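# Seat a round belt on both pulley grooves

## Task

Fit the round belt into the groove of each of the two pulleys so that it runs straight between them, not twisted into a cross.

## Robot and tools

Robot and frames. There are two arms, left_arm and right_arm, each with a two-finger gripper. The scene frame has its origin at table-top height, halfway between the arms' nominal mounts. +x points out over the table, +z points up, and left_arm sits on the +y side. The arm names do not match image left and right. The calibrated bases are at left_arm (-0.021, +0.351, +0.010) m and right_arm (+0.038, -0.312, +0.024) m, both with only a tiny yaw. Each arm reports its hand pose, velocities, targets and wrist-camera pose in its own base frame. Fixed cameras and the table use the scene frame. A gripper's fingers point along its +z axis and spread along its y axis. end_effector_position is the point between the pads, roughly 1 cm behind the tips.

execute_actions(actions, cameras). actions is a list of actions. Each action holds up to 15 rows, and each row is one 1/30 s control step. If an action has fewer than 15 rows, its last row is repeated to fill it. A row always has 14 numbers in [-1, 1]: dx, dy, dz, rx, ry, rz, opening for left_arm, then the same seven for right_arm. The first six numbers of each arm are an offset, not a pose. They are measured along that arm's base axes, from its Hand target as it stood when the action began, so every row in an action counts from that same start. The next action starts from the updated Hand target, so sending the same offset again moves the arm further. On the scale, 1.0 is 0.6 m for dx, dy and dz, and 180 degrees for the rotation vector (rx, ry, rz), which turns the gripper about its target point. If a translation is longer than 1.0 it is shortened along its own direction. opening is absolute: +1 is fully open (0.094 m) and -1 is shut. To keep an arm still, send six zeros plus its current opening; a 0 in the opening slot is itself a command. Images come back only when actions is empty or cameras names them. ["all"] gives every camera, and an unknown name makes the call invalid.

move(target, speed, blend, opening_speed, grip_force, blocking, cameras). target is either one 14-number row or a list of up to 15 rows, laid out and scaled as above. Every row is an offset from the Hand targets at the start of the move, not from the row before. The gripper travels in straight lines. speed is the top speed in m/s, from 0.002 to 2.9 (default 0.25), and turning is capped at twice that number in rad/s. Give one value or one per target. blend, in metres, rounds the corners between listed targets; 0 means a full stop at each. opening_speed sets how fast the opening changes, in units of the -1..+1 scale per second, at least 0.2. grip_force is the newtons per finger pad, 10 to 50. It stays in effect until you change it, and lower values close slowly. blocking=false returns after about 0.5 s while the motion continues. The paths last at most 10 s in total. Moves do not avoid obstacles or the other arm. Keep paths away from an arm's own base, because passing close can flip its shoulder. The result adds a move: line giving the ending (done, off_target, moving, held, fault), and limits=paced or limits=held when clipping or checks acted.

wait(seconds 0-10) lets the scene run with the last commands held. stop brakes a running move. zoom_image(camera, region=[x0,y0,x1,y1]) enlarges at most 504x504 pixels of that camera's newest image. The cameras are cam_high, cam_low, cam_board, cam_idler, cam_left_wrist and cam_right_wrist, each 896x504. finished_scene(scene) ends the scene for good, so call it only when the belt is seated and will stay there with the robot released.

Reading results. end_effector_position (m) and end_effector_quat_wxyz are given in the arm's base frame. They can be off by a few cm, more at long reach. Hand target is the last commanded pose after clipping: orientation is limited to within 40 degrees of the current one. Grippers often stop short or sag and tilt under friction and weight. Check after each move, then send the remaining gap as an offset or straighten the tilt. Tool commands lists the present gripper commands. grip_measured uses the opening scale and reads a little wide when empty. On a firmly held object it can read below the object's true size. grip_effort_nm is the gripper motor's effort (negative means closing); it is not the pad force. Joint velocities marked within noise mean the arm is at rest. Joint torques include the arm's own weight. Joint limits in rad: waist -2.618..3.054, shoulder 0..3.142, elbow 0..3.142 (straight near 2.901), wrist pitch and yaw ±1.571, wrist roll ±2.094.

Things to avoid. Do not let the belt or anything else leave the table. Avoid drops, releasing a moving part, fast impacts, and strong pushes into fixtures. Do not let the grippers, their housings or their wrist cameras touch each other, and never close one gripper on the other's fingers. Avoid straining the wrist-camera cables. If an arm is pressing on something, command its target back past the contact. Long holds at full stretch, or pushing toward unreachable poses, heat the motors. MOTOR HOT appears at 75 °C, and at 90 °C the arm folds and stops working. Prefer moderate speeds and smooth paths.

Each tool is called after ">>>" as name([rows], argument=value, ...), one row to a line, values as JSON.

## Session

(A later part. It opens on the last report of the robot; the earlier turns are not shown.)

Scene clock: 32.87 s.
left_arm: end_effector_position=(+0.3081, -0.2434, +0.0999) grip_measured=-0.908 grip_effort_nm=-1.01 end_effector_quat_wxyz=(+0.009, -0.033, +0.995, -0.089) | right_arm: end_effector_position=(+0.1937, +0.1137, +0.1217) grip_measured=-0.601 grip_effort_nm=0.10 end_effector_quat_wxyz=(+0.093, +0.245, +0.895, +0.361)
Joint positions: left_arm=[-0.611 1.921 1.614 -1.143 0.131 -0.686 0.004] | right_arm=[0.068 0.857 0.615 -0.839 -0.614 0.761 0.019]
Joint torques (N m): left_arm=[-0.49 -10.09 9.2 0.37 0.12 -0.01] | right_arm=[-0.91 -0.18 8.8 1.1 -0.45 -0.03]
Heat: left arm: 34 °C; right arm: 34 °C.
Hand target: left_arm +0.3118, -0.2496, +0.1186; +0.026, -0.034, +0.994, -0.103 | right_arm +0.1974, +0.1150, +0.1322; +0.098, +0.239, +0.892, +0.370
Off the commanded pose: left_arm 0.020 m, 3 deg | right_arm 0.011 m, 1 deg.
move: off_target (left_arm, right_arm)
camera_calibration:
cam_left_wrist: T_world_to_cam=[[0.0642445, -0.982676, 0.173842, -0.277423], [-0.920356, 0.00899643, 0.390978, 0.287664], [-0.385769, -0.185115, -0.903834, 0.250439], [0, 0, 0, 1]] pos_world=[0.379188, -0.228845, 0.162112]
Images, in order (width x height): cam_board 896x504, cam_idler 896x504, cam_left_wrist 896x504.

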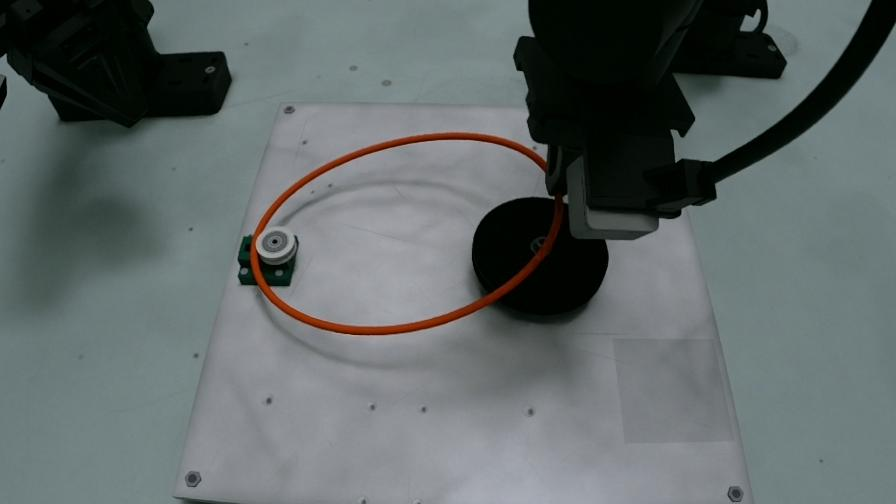

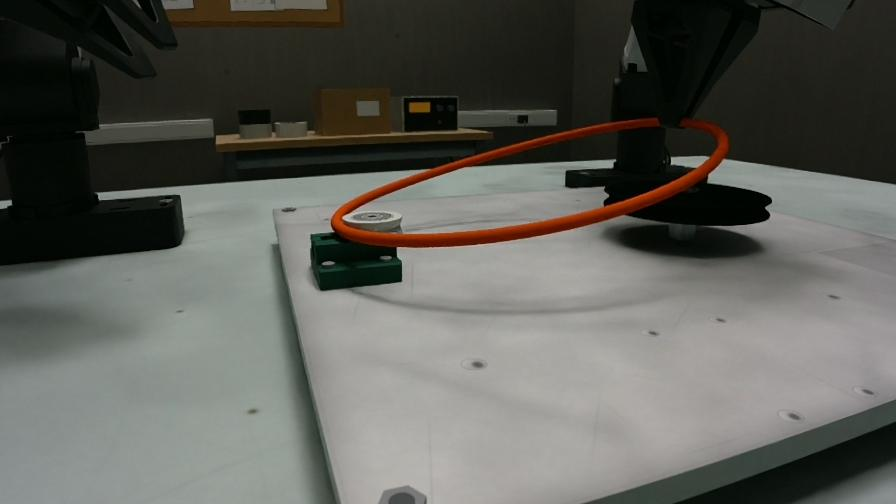

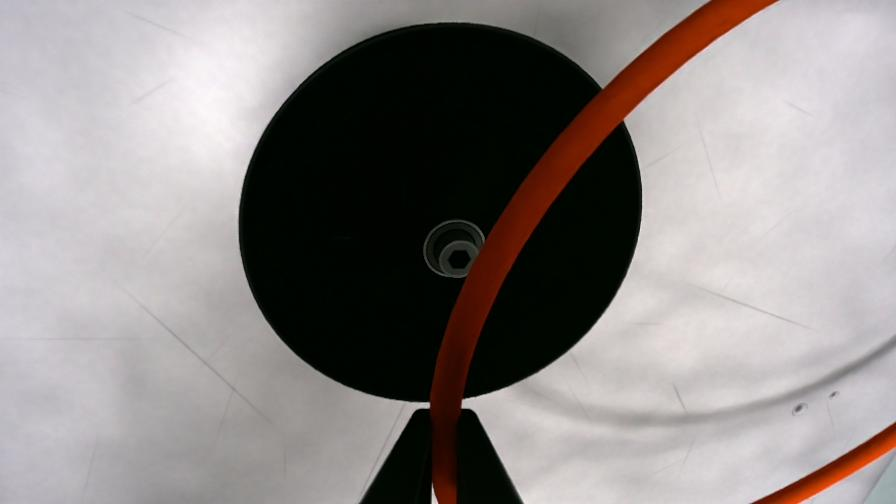

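>>> move([
  [0.05,0.135,-0.025,-0.183,0,0,-0.97,0,0,0,0,0,0,-0.6],
  [0.074,0.128,-0.03,-0.183,0,0,-0.97,0,0,0,0,0,0,-0.6],
  [0.074,0.128,-0.126,-0.183,0,0,-0.97,0,0,0,0,0,0,-0.6],
], speed=[0.08,0.06,0.06], blend=[0.01,0.01,0], cameras=["cam_left_wrist","cam_board","cam_idler","cam_low"])

>>> zoom_image(camera="cam_idler", region=[560, 150, 840, 270])

Scene clock: 39.27 s.
left_arm: end_effector_position=(+0.3502, -0.1855, +0.0524) grip_measured=-0.908 grip_effort_nm=-1.01 end_effector_quat_wxyz=(+0.002, -0.032, +0.918, -0.395) | right_arm: end_effector_position=(+0.1937, +0.1137, +0.1217) grip_measured=-0.601 grip_effort_nm=0.10 end_effector_quat_wxyz=(+0.093, +0.245, +0.895, +0.361)
Joint positions: left_arm=[-0.17 1.922 1.199 -0.631 0.789 -0.33 0.004] | right_arm=[0.068 0.857 0.615 -0.839 -0.614 0.761 0.019]
Joint torques (N m): left_arm=[2.56 -7.2 4.56 0.85 0.08 0.29] | right_arm=[-0.7 -0.16 8.81 1.08 -0.47 -0.03]
Heat: left arm: 36 °C; right arm: 35 °C.
Hand target: left_arm +0.3562, -0.1727, +0.0430; +0.015, -0.040, +0.924, -0.381 | right_arm +0.1974, +0.1150, +0.1322; +0.098, +0.239, +0.892, +0.370
Off the commanded pose: left_arm 0.017 m, 2 deg | right_arm 0.011 m, 1 deg.
move: off_target (left_arm, right_arm); blend cut to 0.0076 m at target 1, 0.0076 m at target 2
camera_calibration:
cam_left_wrist: T_world_to_cam=[[0.0557176, -0.68844, 0.72315, -0.186195], [-0.923239, 0.240248, 0.299851, 0.393118], [-0.380164, -0.684347, -0.622209, 0.125156], [0, 0, 0, 1]] pos_world=[0.420896, -0.13698, 0.0946434]
Images, in order (width x height): cam_low 896x504, cam_board 896x504, cam_idler 896x504, cam_left_wrist 896x504.

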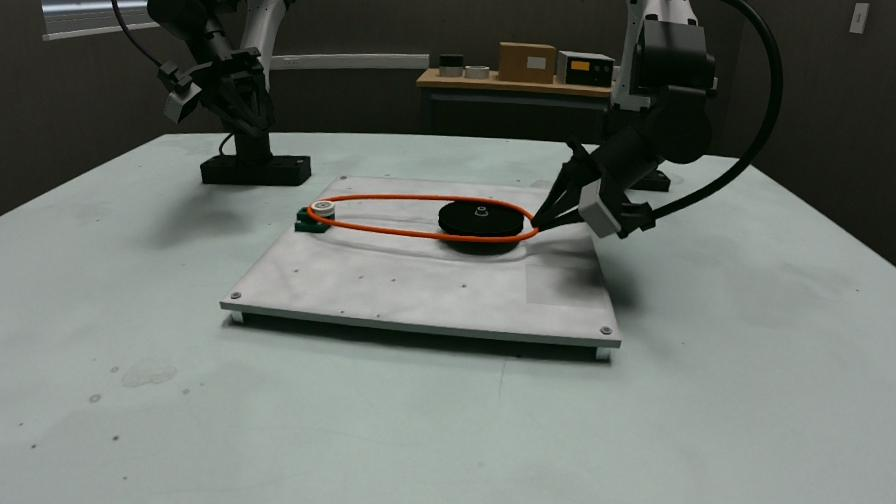

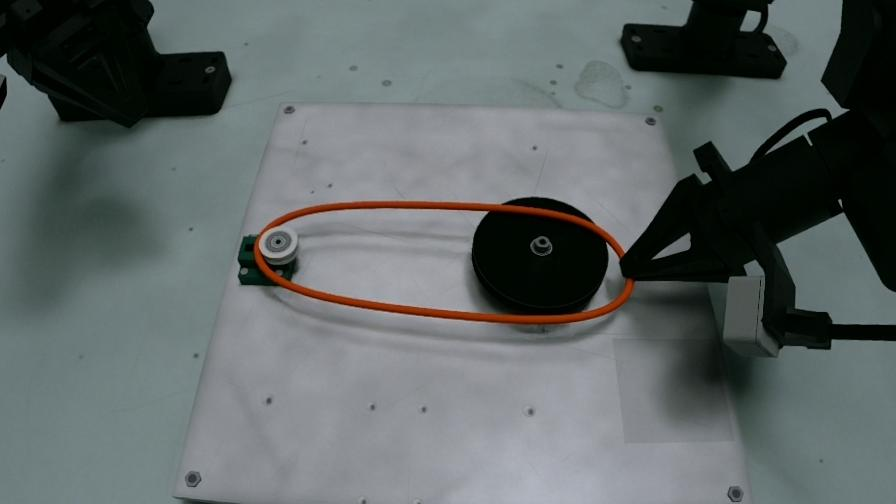

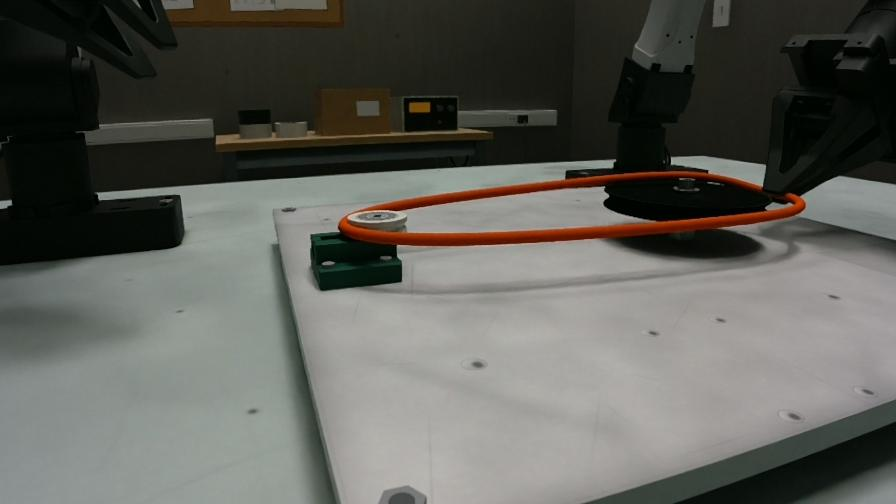

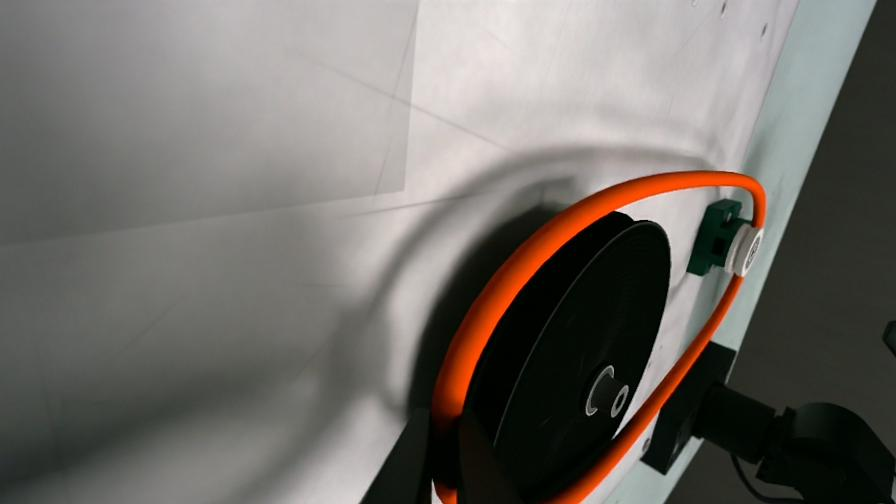

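Scaled by 1.800 from the camera's 896x504 image, which has a finer 1280x720 frame.

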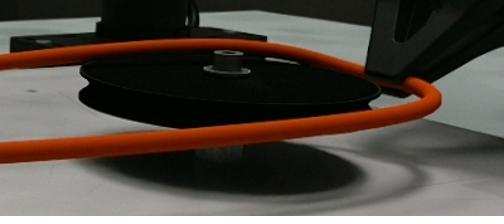

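>>> move([
  [-0.03,-0.01,0.02,0,0,0,-0.97,0,0,0,0,0,0,-0.6],
  [-0.065,-0.018,0.028,0,0,0,-0.97,0,0,0,0,0,0,-0.6],
], speed=0.05, blend=[0.005,0], cameras=["cam_left_wrist","cam_board","cam_idler"])

>>> zoom_image(camera="cam_idler", region=[560, 150, 840, 270])

Scene clock: 41.63 s.
left_arm: end_effector_position=(+0.3198, -0.1886, +0.0567) grip_measured=-0.908 grip_effort_nm=-1.01 end_effector_quat_wxyz=(+0.006, -0.034, +0.918, -0.395) | right_arm: end_effector_position=(+0.1937, +0.1137, +0.1217) grip_measured=-0.601 grip_effort_nm=0.10 end_effector_quat_wxyz=(+0.093, +0.245, +0.895, +0.361)
Joint positions: left_arm=[-0.197 1.8 1.053 -0.567 0.779 -0.378 0.004] | right_arm=[0.068 0.857 0.615 -0.839 -0.614 0.761 0.019]
Joint torques (N m): left_arm=[0.2 -9.88 4.45 0.61 0.05 0.05] | right_arm=[-0.9 -0.05 8.92 1.13 -0.4 -0.03]
Heat: left arm: 36 °C; right arm: 35 °C.
Hand target: left_arm +0.3172, -0.1835, +0.0599; +0.015, -0.040, +0.924, -0.381 | right_arm +0.1974, +0.1150, +0.1322; +0.098, +0.239, +0.892, +0.370
Off the commanded pose: left_arm 0.007 m, 2 deg | right_arm 0.011 m, 1 deg.
move: off_target (right_arm)
camera_calibration:
cam_left_wrist: T_world_to_cam=[[0.0573382, -0.68849, 0.722975, -0.190278], [-0.926777, 0.232554, 0.294963, 0.36452], [-0.371211, -0.686949, -0.624743, 0.110918], [0, 0, 0, 1]] pos_world=[0.389913, -0.13958, 0.0993419]
Images, in order (width x height): cam_board 896x504, cam_idler 896x504, cam_left_wrist 896x504.

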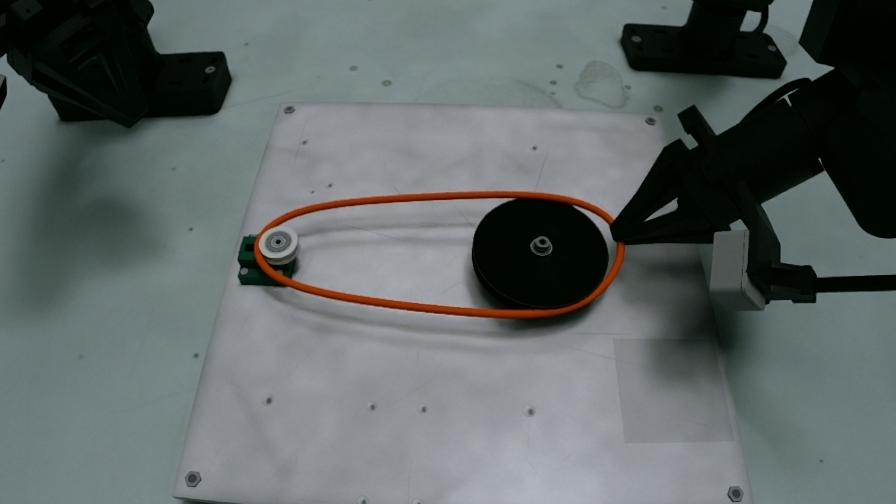

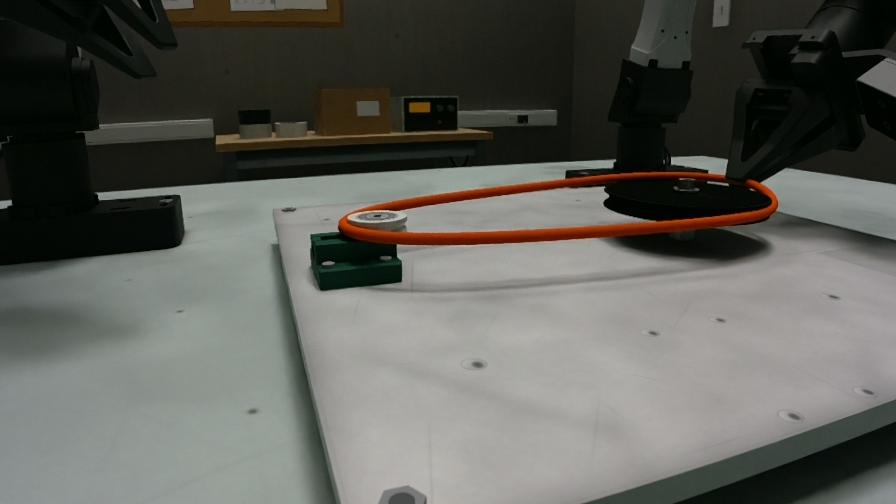

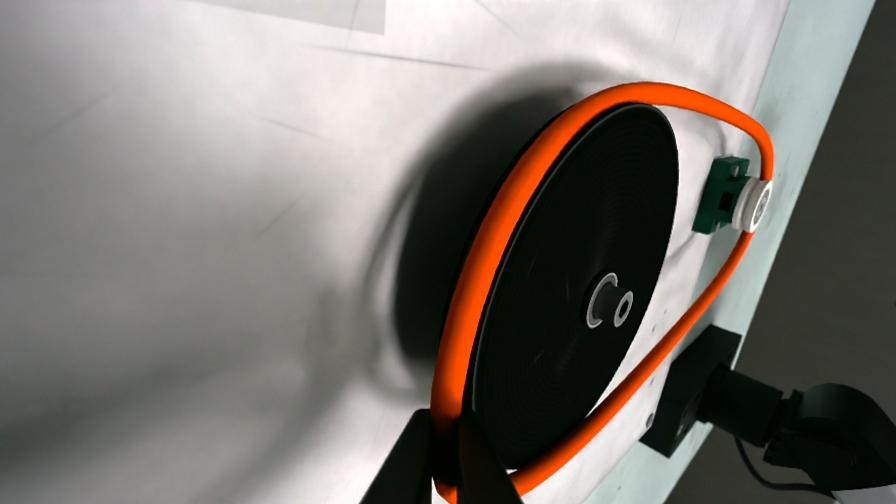

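Scaled by 1.800 from the camera's 896x504 image, which has a finer 1280x720 frame.

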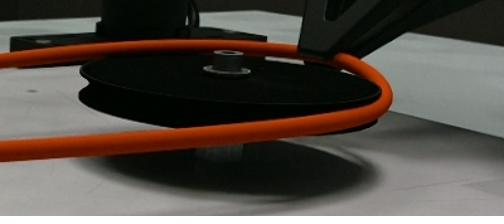

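>>> move(target=[-0.015,-0.008,-0.004,0,0,0,-0.97,0,0,0,0,0,0,-0.6], speed=0.03, cameras=["cam_board","cam_idler"])

>>> zoom_image(camera="cam_board", region=[440, 170, 680, 350])

>>> zoom_image(camera="cam_idler", region=[560, 150, 840, 270])

Scene clock: 44.97 s.
left_arm: end_effector_position=(+0.3132, -0.1918, +0.0540) grip_measured=-0.908 grip_effort_nm=-1.01 end_effector_quat_wxyz=(+0.011, -0.035, +0.919, -0.391) | right_arm: end_effector_position=(+0.1937, +0.1137, +0.1217) grip_measured=-0.601 grip_effort_nm=0.10 end_effector_quat_wxyz=(+0.093, +0.245, +0.895, +0.361)
Joint positions: left_arm=[-0.215 1.773 1.008 -0.523 0.764 -0.407 0.004] | right_arm=[0.068 0.857 0.615 -0.839 -0.614 0.761 0.019]
Joint torques (N m): left_arm=[-0.14 -9.66 4.34 0.57 0.13 0.04] | right_arm=[-0.75 -0.1 8.79 1.09 -0.42 -0.04]
Heat: left arm: 37 °C; right arm: 36 °C.
Hand target: left_arm +0.3081, -0.1883, +0.0573; +0.015, -0.040, +0.924, -0.381 | right_arm +0.1974, +0.1150, +0.1322; +0.098, +0.239, +0.892, +0.370
Off the commanded pose: left_arm 0.007 m, 1 deg | right_arm 0.011 m, 1 deg.
move: off_target (right_arm)
Images, in order (width x height): cam_board 896x504, cam_idler 896x504.

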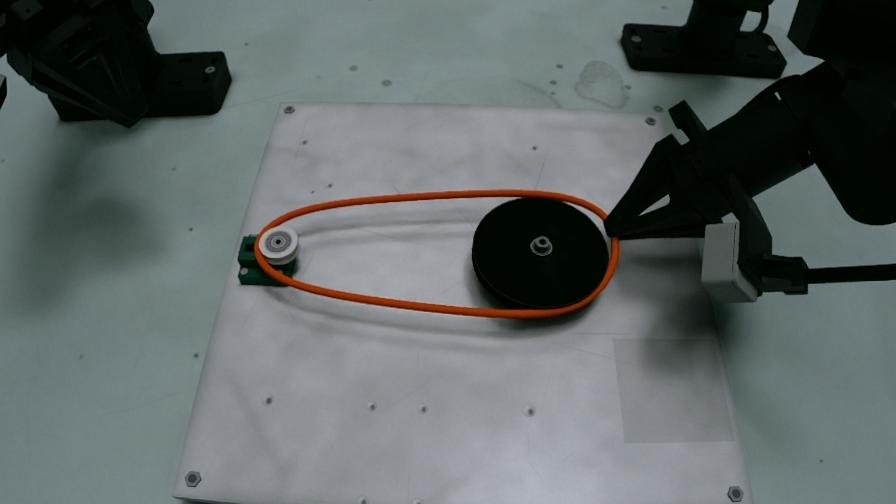

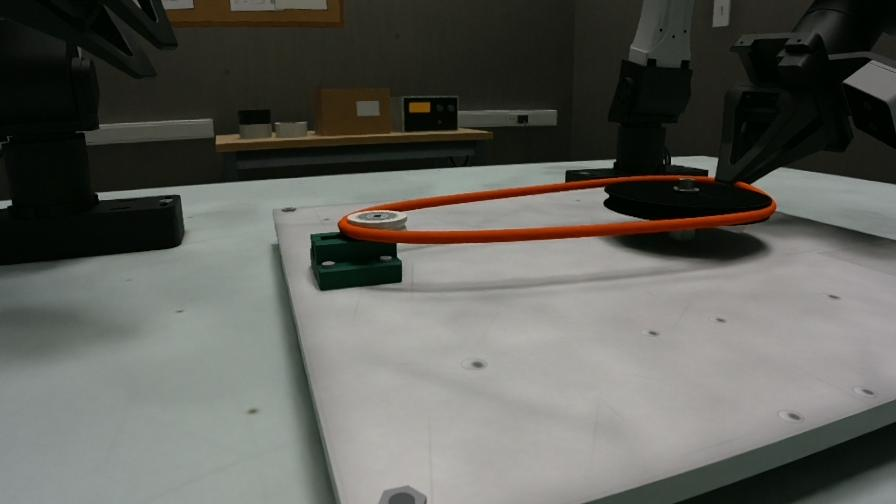

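Scaled by 2.100 from the camera's 896x504 image, which has a finer 1280x720 frame.

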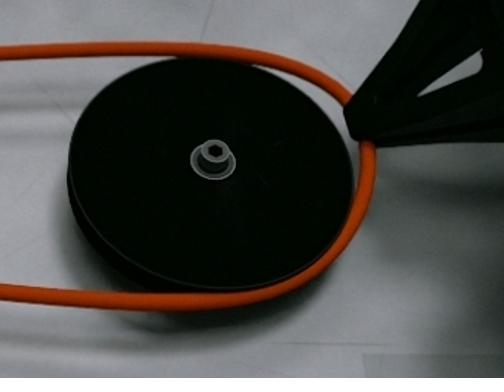

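Scaled by 1.800 from the camera's 896x504 image, which has a finer 1280x720 frame.

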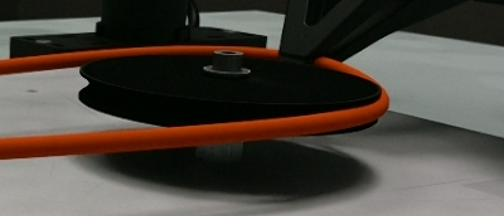

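Outside. Lower to groove.

>>> move([
  [0,0,-0.016,0,0,0,-0.97,0,0,0,0,0,0,-0.6],
  [0.006,-0.003,-0.02,0,0,0,-0.97,0,0,0,0,0,0,-0.6],
], speed=0.03, cameras=["cam_board","cam_idler"])

>>> zoom_image(camera="cam_board", region=[440, 170, 680, 350])

>>> zoom_image(camera="cam_idler", region=[560, 150, 840, 270])

Scene clock: 46.77 s.
left_arm: end_effector_position=(+0.3148, -0.1932, +0.0512) grip_measured=-0.908 grip_effort_nm=-1.01 end_effector_quat_wxyz=(+0.021, -0.031, +0.918, -0.394) | right_arm: end_effector_position=(+0.1937, +0.1137, +0.1217) grip_measured=-0.601 grip_effort_nm=0.10 end_effector_quat_wxyz=(+0.093, +0.245, +0.895, +0.361)
Joint positions: left_arm=[-0.218 1.773 0.989 -0.48 0.764 -0.41 0.004] | right_arm=[0.068 0.857 0.615 -0.839 -0.614 0.761 0.019]
Joint torques (N m): left_arm=[-0.12 -6.65 5.14 0.68 0.11 0.04] | right_arm=[-0.88 -0.03 8.85 1.1 -0.42 0.01]
Heat: left arm: 37 °C; right arm: 36 °C.
Hand target: left_arm +0.3118, -0.1900, +0.0453; +0.015, -0.040, +0.924, -0.381 | right_arm +0.1974, +0.1150, +0.1322; +0.098, +0.239, +0.892, +0.370
Off the commanded pose: left_arm 0.007 m, 2 deg | right_arm 0.011 m, 1 deg.
move: off_target (right_arm)
Images, in order (width x height): cam_board 896x504, cam_idler 896x504.

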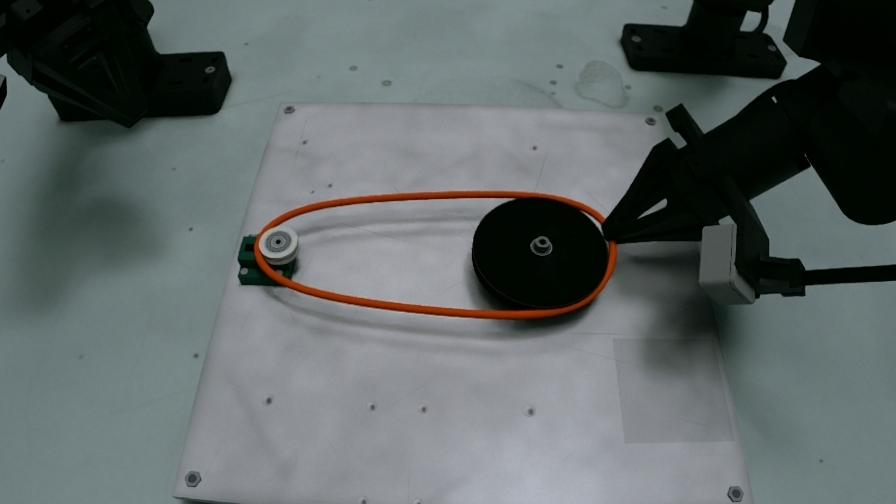

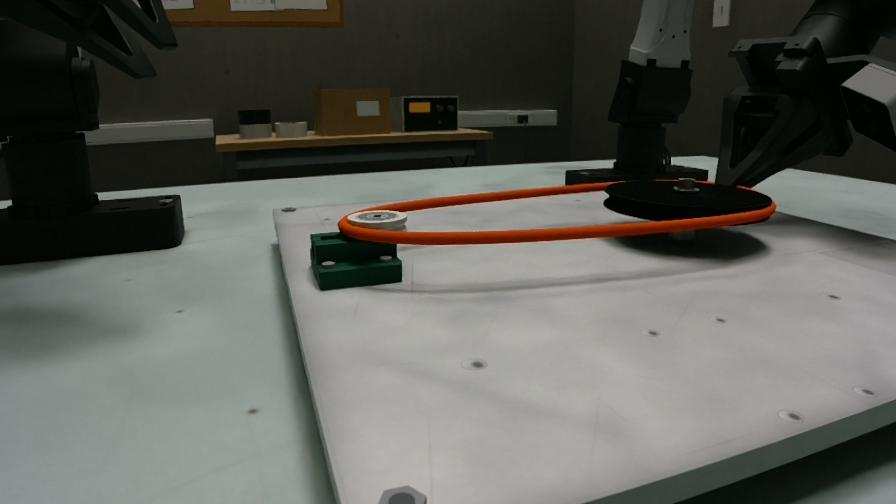

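Scaled by 2.100 from the camera's 896x504 image, which has a finer 1280x720 frame.

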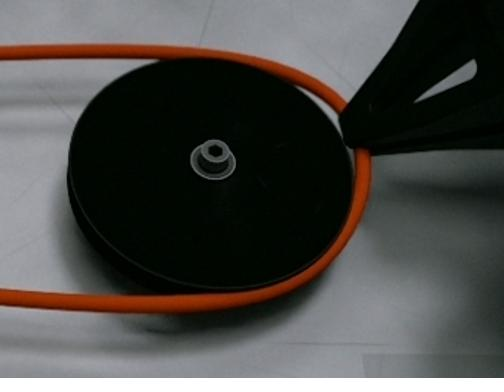

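Scaled by 1.800 from the camera's 896x504 image, which has a finer 1280x720 frame.

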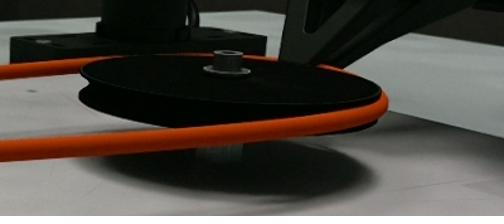

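>>> move([
  [0,-0.006,-0.005,0,0,0,-0.97,0,0,0,0,0,0,-0.6],
  [0,-0.006,-0.005,0,0,0,-0.6,0,0,0,0,0,0,-0.6],
  [0,0.08,0.075,0,0,0,-0.6,0,0,0,0,0,0,-0.6],
  [0,0.15,0.2,0,0,0,-0.6,0,0,0,0,0,0,-0.6],
], speed=[0.04,0.04,0.06,0.15], opening_speed=0.4, cameras=["cam_board","cam_idler","cam_left_wrist"])

>>> zoom_image(camera="cam_board", region=[440, 170, 680, 350])

>>> zoom_image(camera="cam_left_wrist", region=[400, 0, 720, 250])

>>> zoom_image(camera="cam_idler", region=[580, 150, 820, 270])

Scene clock: 52.70 s.
left_arm: end_effector_position=(+0.3051, -0.1004, +0.1498) grip_measured=-0.602 grip_effort_nm=0.13 end_effector_quat_wxyz=(-0.008, -0.051, +0.926, -0.373) | right_arm: end_effector_position=(+0.1937, +0.1137, +0.1217) grip_measured=-0.601 grip_effort_nm=0.10 end_effector_quat_wxyz=(+0.093, +0.245, +0.895, +0.361)
Joint positions: left_arm=[0.066 1.697 1.354 -1.259 0.764 -0.032 0.019] | right_arm=[0.068 0.857 0.615 -0.839 -0.614 0.761 0.019]
Joint torques (N m): left_arm=[0.8 -7.6 8.95 0.12 0.63 0.32] | right_arm=[-0.8 -0.2 8.9 1.16 -0.42 -0.08]
Motor temperatures (°C): left_arm=[27 37 33 31 25 25 28] | right_arm=[26 30 37 29 24 27 26]
Heat: left arm: 37 °C; right arm: 37 °C.
Hand target: left_arm +0.3118, -0.1000, +0.1654; +0.015, -0.040, +0.924, -0.381 | right_arm +0.1974, +0.1150, +0.1322; +0.098, +0.239, +0.892, +0.370
Off the commanded pose: left_arm 0.017 m, 3 deg | right_arm 0.011 m, 1 deg.
move: off_target (left_arm, right_arm)
camera_calibration:
cam_left_wrist: T_world_to_cam=[[0.100373, -0.719047, 0.687674, -0.20698], [-0.917419, 0.200602, 0.34366, 0.289548], [-0.385056, -0.665379, -0.639533, 0.232913], [0, 0, 0, 1]] pos_world=[0.376097, -0.051937, 0.191784]
Images, in order (width x height): cam_board 896x504, cam_idler 896x504, cam_left_wrist 896x504.

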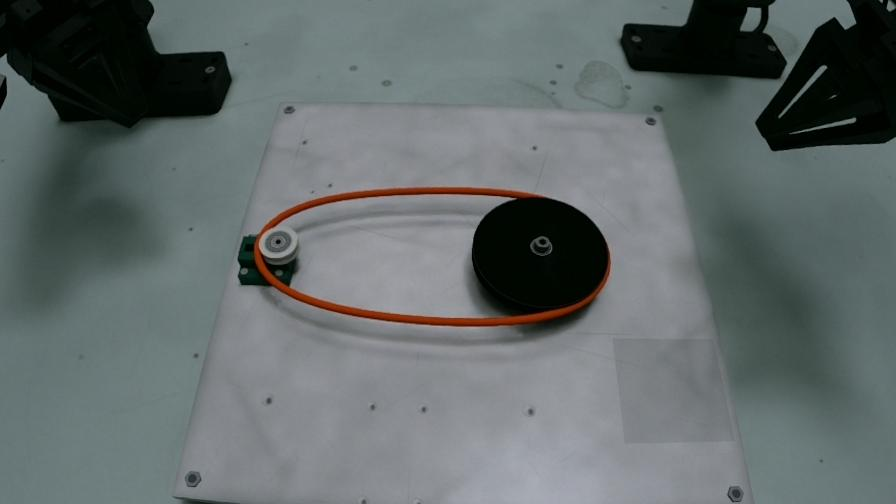

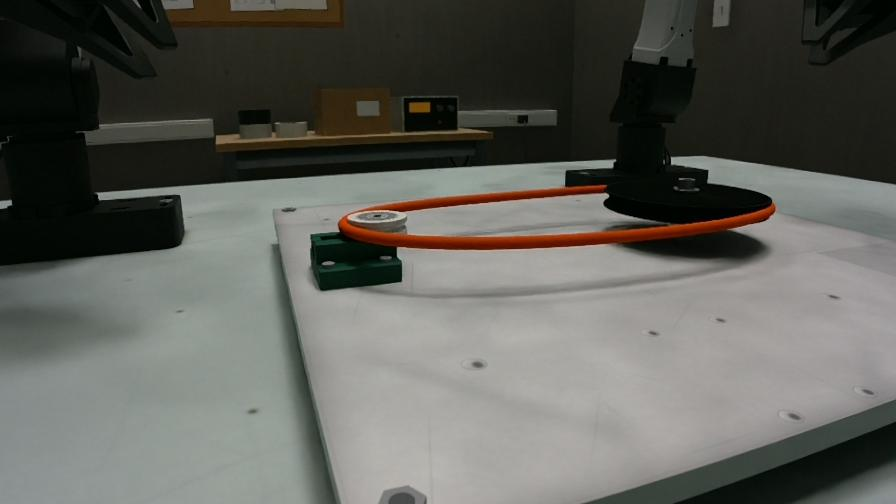

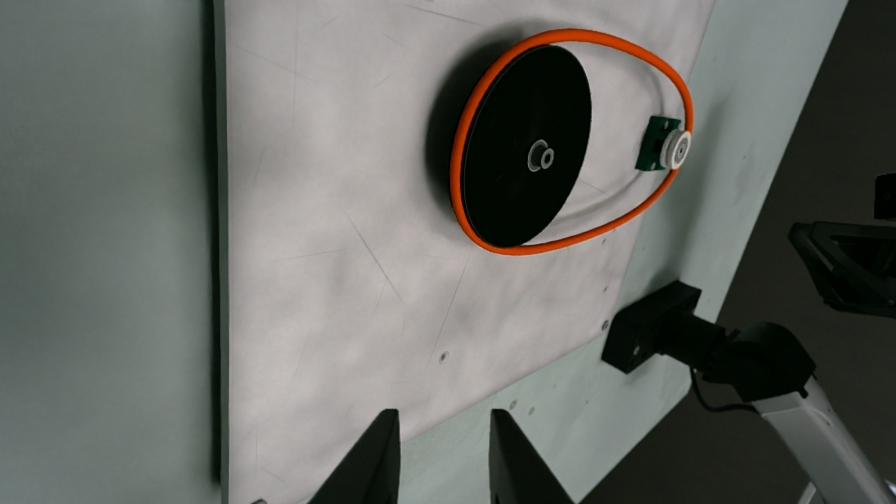

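Scaled by 2.100 from the camera's 896x504 image, which has a finer 1280x720 frame.

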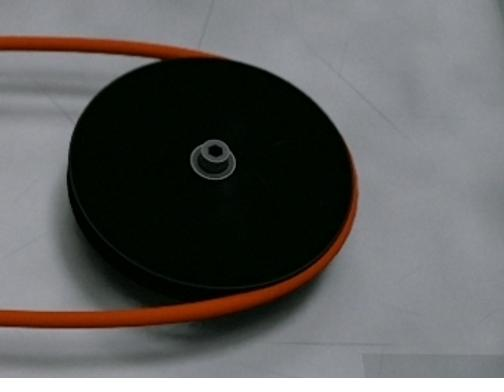

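Scaled by 1.575 from the camera's 896x504 image, which has a finer 1280x720 frame.

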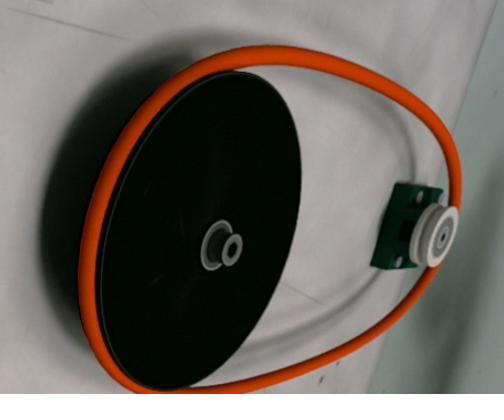

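Scaled by 2.100 from the camera's 896x504 image, which has a finer 1280x720 frame.

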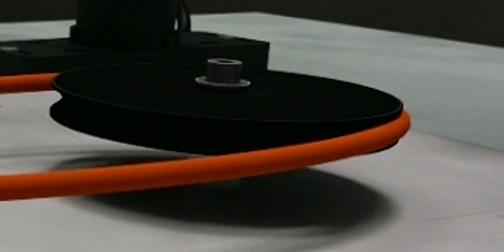

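>>> zoom_image(camera="cam_left_wrist", region=[430, 130, 570, 270])

>>> zoom_image(camera="cam_left_wrist", region=[430, 20, 570, 160])

Scaled by 3.600 from the camera's 896x504 image, which has a finer 1280x720 frame.

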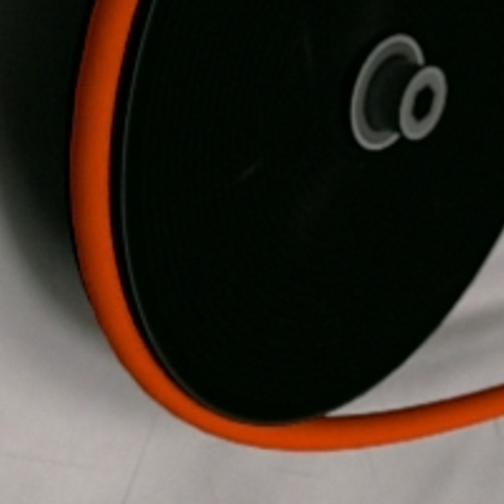

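Scaled by 3.600 from the camera's 896x504 image, which has a finer 1280x720 frame.

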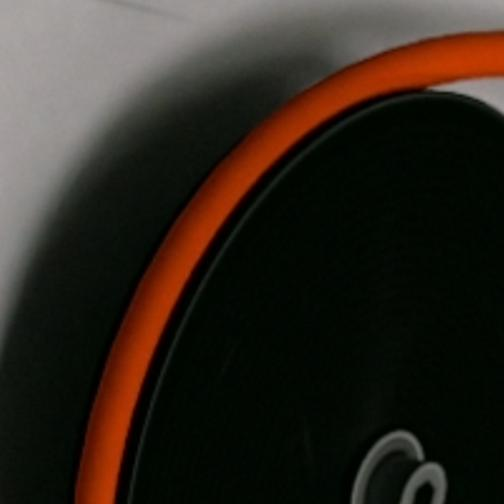

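>>> move([
  [-0.005,-0.108,-0.149,0,0,0,-0.97,0,0,0,0,0,0,-0.6],
  [-0.005,-0.155,-0.202,0,0,0,-0.97,0,0,0,0,0,0,-0.6],
  [0,-0.08,-0.12,0,0,0,-0.97,0,0,0,0,0,0,-0.6],
  [0,0,0,0,0,0,-0.97,0,0,0,0,0,0,-0.6],
], speed=[0.12,0.04,0.08,0.15], cameras=["cam_board","cam_idler","cam_left_wrist"])

>>> zoom_image(camera="cam_left_wrist", region=[430, 130, 570, 270])

>>> zoom_image(camera="cam_idler", region=[320, 190, 480, 290])

>>> zoom_image(camera="cam_board", region=[440, 170, 680, 350])

Scene clock: 60.63 s.
left_arm: end_effector_position=(+0.3050, -0.1002, +0.1507) grip_measured=-0.968 grip_effort_nm=-0.10 end_effector_quat_wxyz=(-0.007, -0.051, +0.927, -0.373) | right_arm: end_effector_position=(+0.1937, +0.1137, +0.1217) grip_measured=-0.601 grip_effort_nm=0.10 end_effector_quat_wxyz=(+0.093, +0.245, +0.895, +0.361)
Joint positions: left_arm=[0.067 1.694 1.354 -1.259 0.763 -0.032 0.002] | right_arm=[0.068 0.857 0.615 -0.839 -0.614 0.761 0.019]
Joint torques (N m): left_arm=[0.76 -7.3 8.98 0.12 0.63 0.32] | right_arm=[-0.76 -0.2 9.02 1.1 -0.46 -0.05]
Heat: left arm: 37 °C; right arm: 38 °C.
Hand target: left_arm +0.3118, -0.1001, +0.1654; +0.015, -0.040, +0.924, -0.381 | right_arm +0.1974, +0.1150, +0.1322; +0.098, +0.239, +0.892, +0.370
Off the commanded pose: left_arm 0.016 m, 3 deg | right_arm 0.011 m, 1 deg.
move: off_target (left_arm, right_arm)
camera_calibration:
cam_left_wrist: T_world_to_cam=[[0.0983146, -0.71944, 0.687561, -0.206796], [-0.918659, 0.200032, 0.340666, 0.289965], [-0.382622, -0.665126, -0.641254, 0.233104], [0, 0, 0, 1]] pos_world=[0.375901, -0.0517364, 0.192883]
Images, in order (width x height): cam_board 896x504, cam_idler 896x504, cam_left_wrist 896x504.

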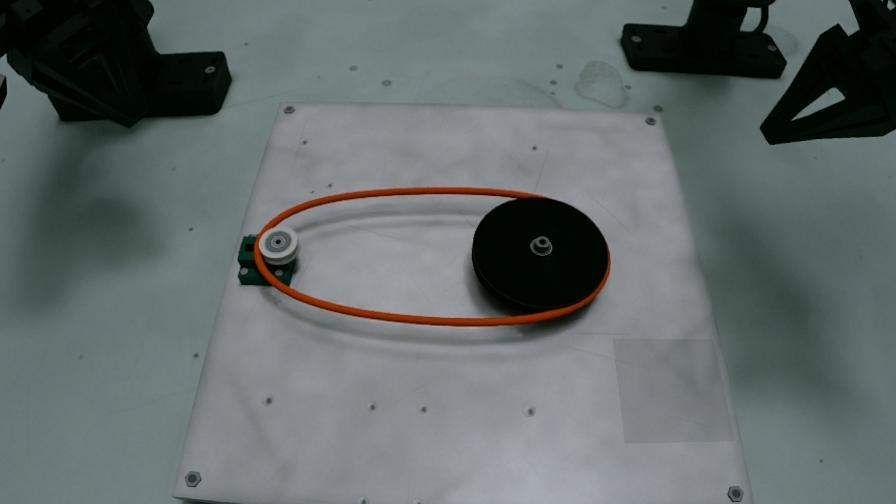

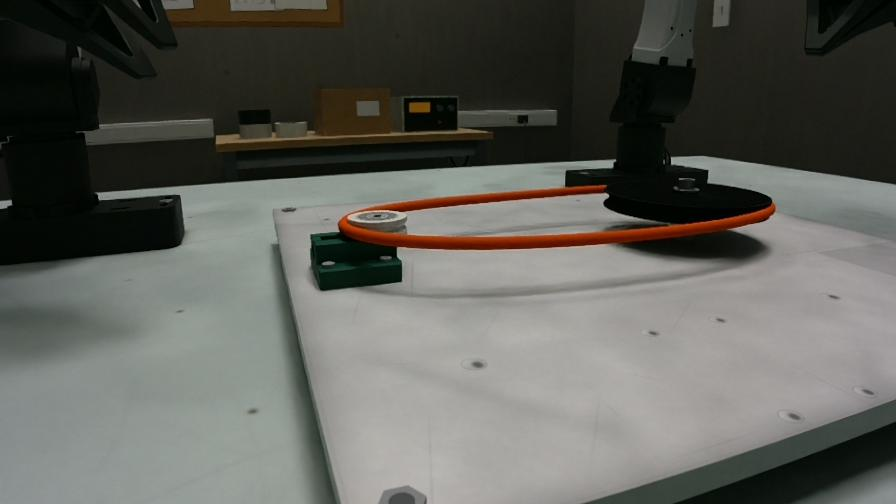

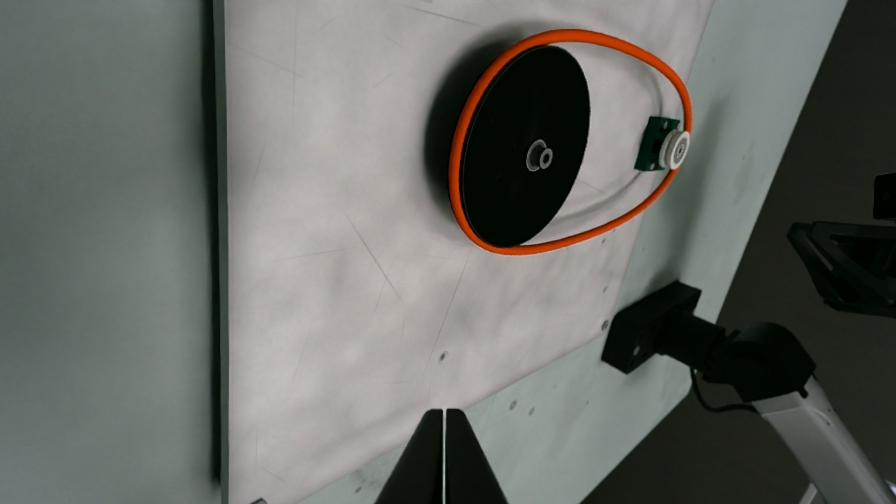

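Scaled by 3.600 from the camera's 896x504 image, which has a finer 1280x720 frame.

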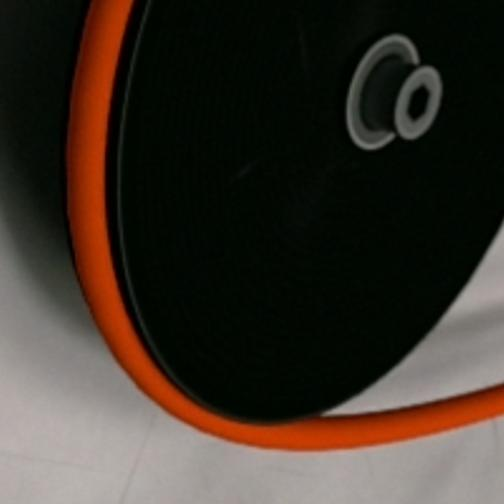

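Scaled by 3.150 from the camera's 896x504 image, which has a finer 1280x720 frame.

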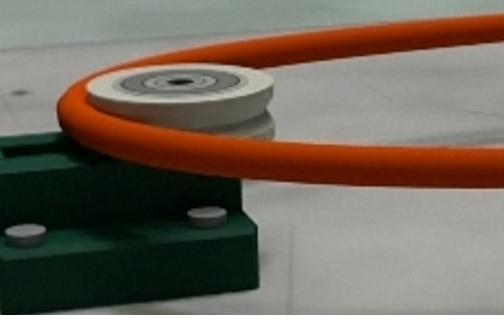

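Scaled by 2.100 from the camera's 896x504 image, which has a finer 1280x720 frame.

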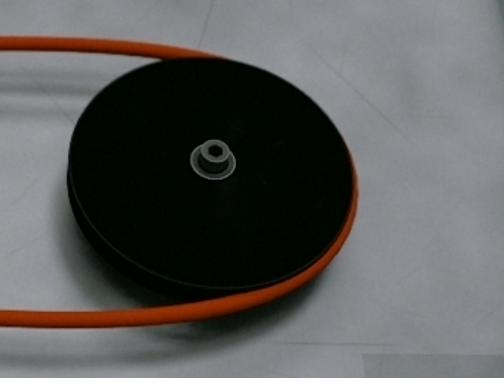

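>>> finished_scene(scene=2)

The scene is finished: the task was done.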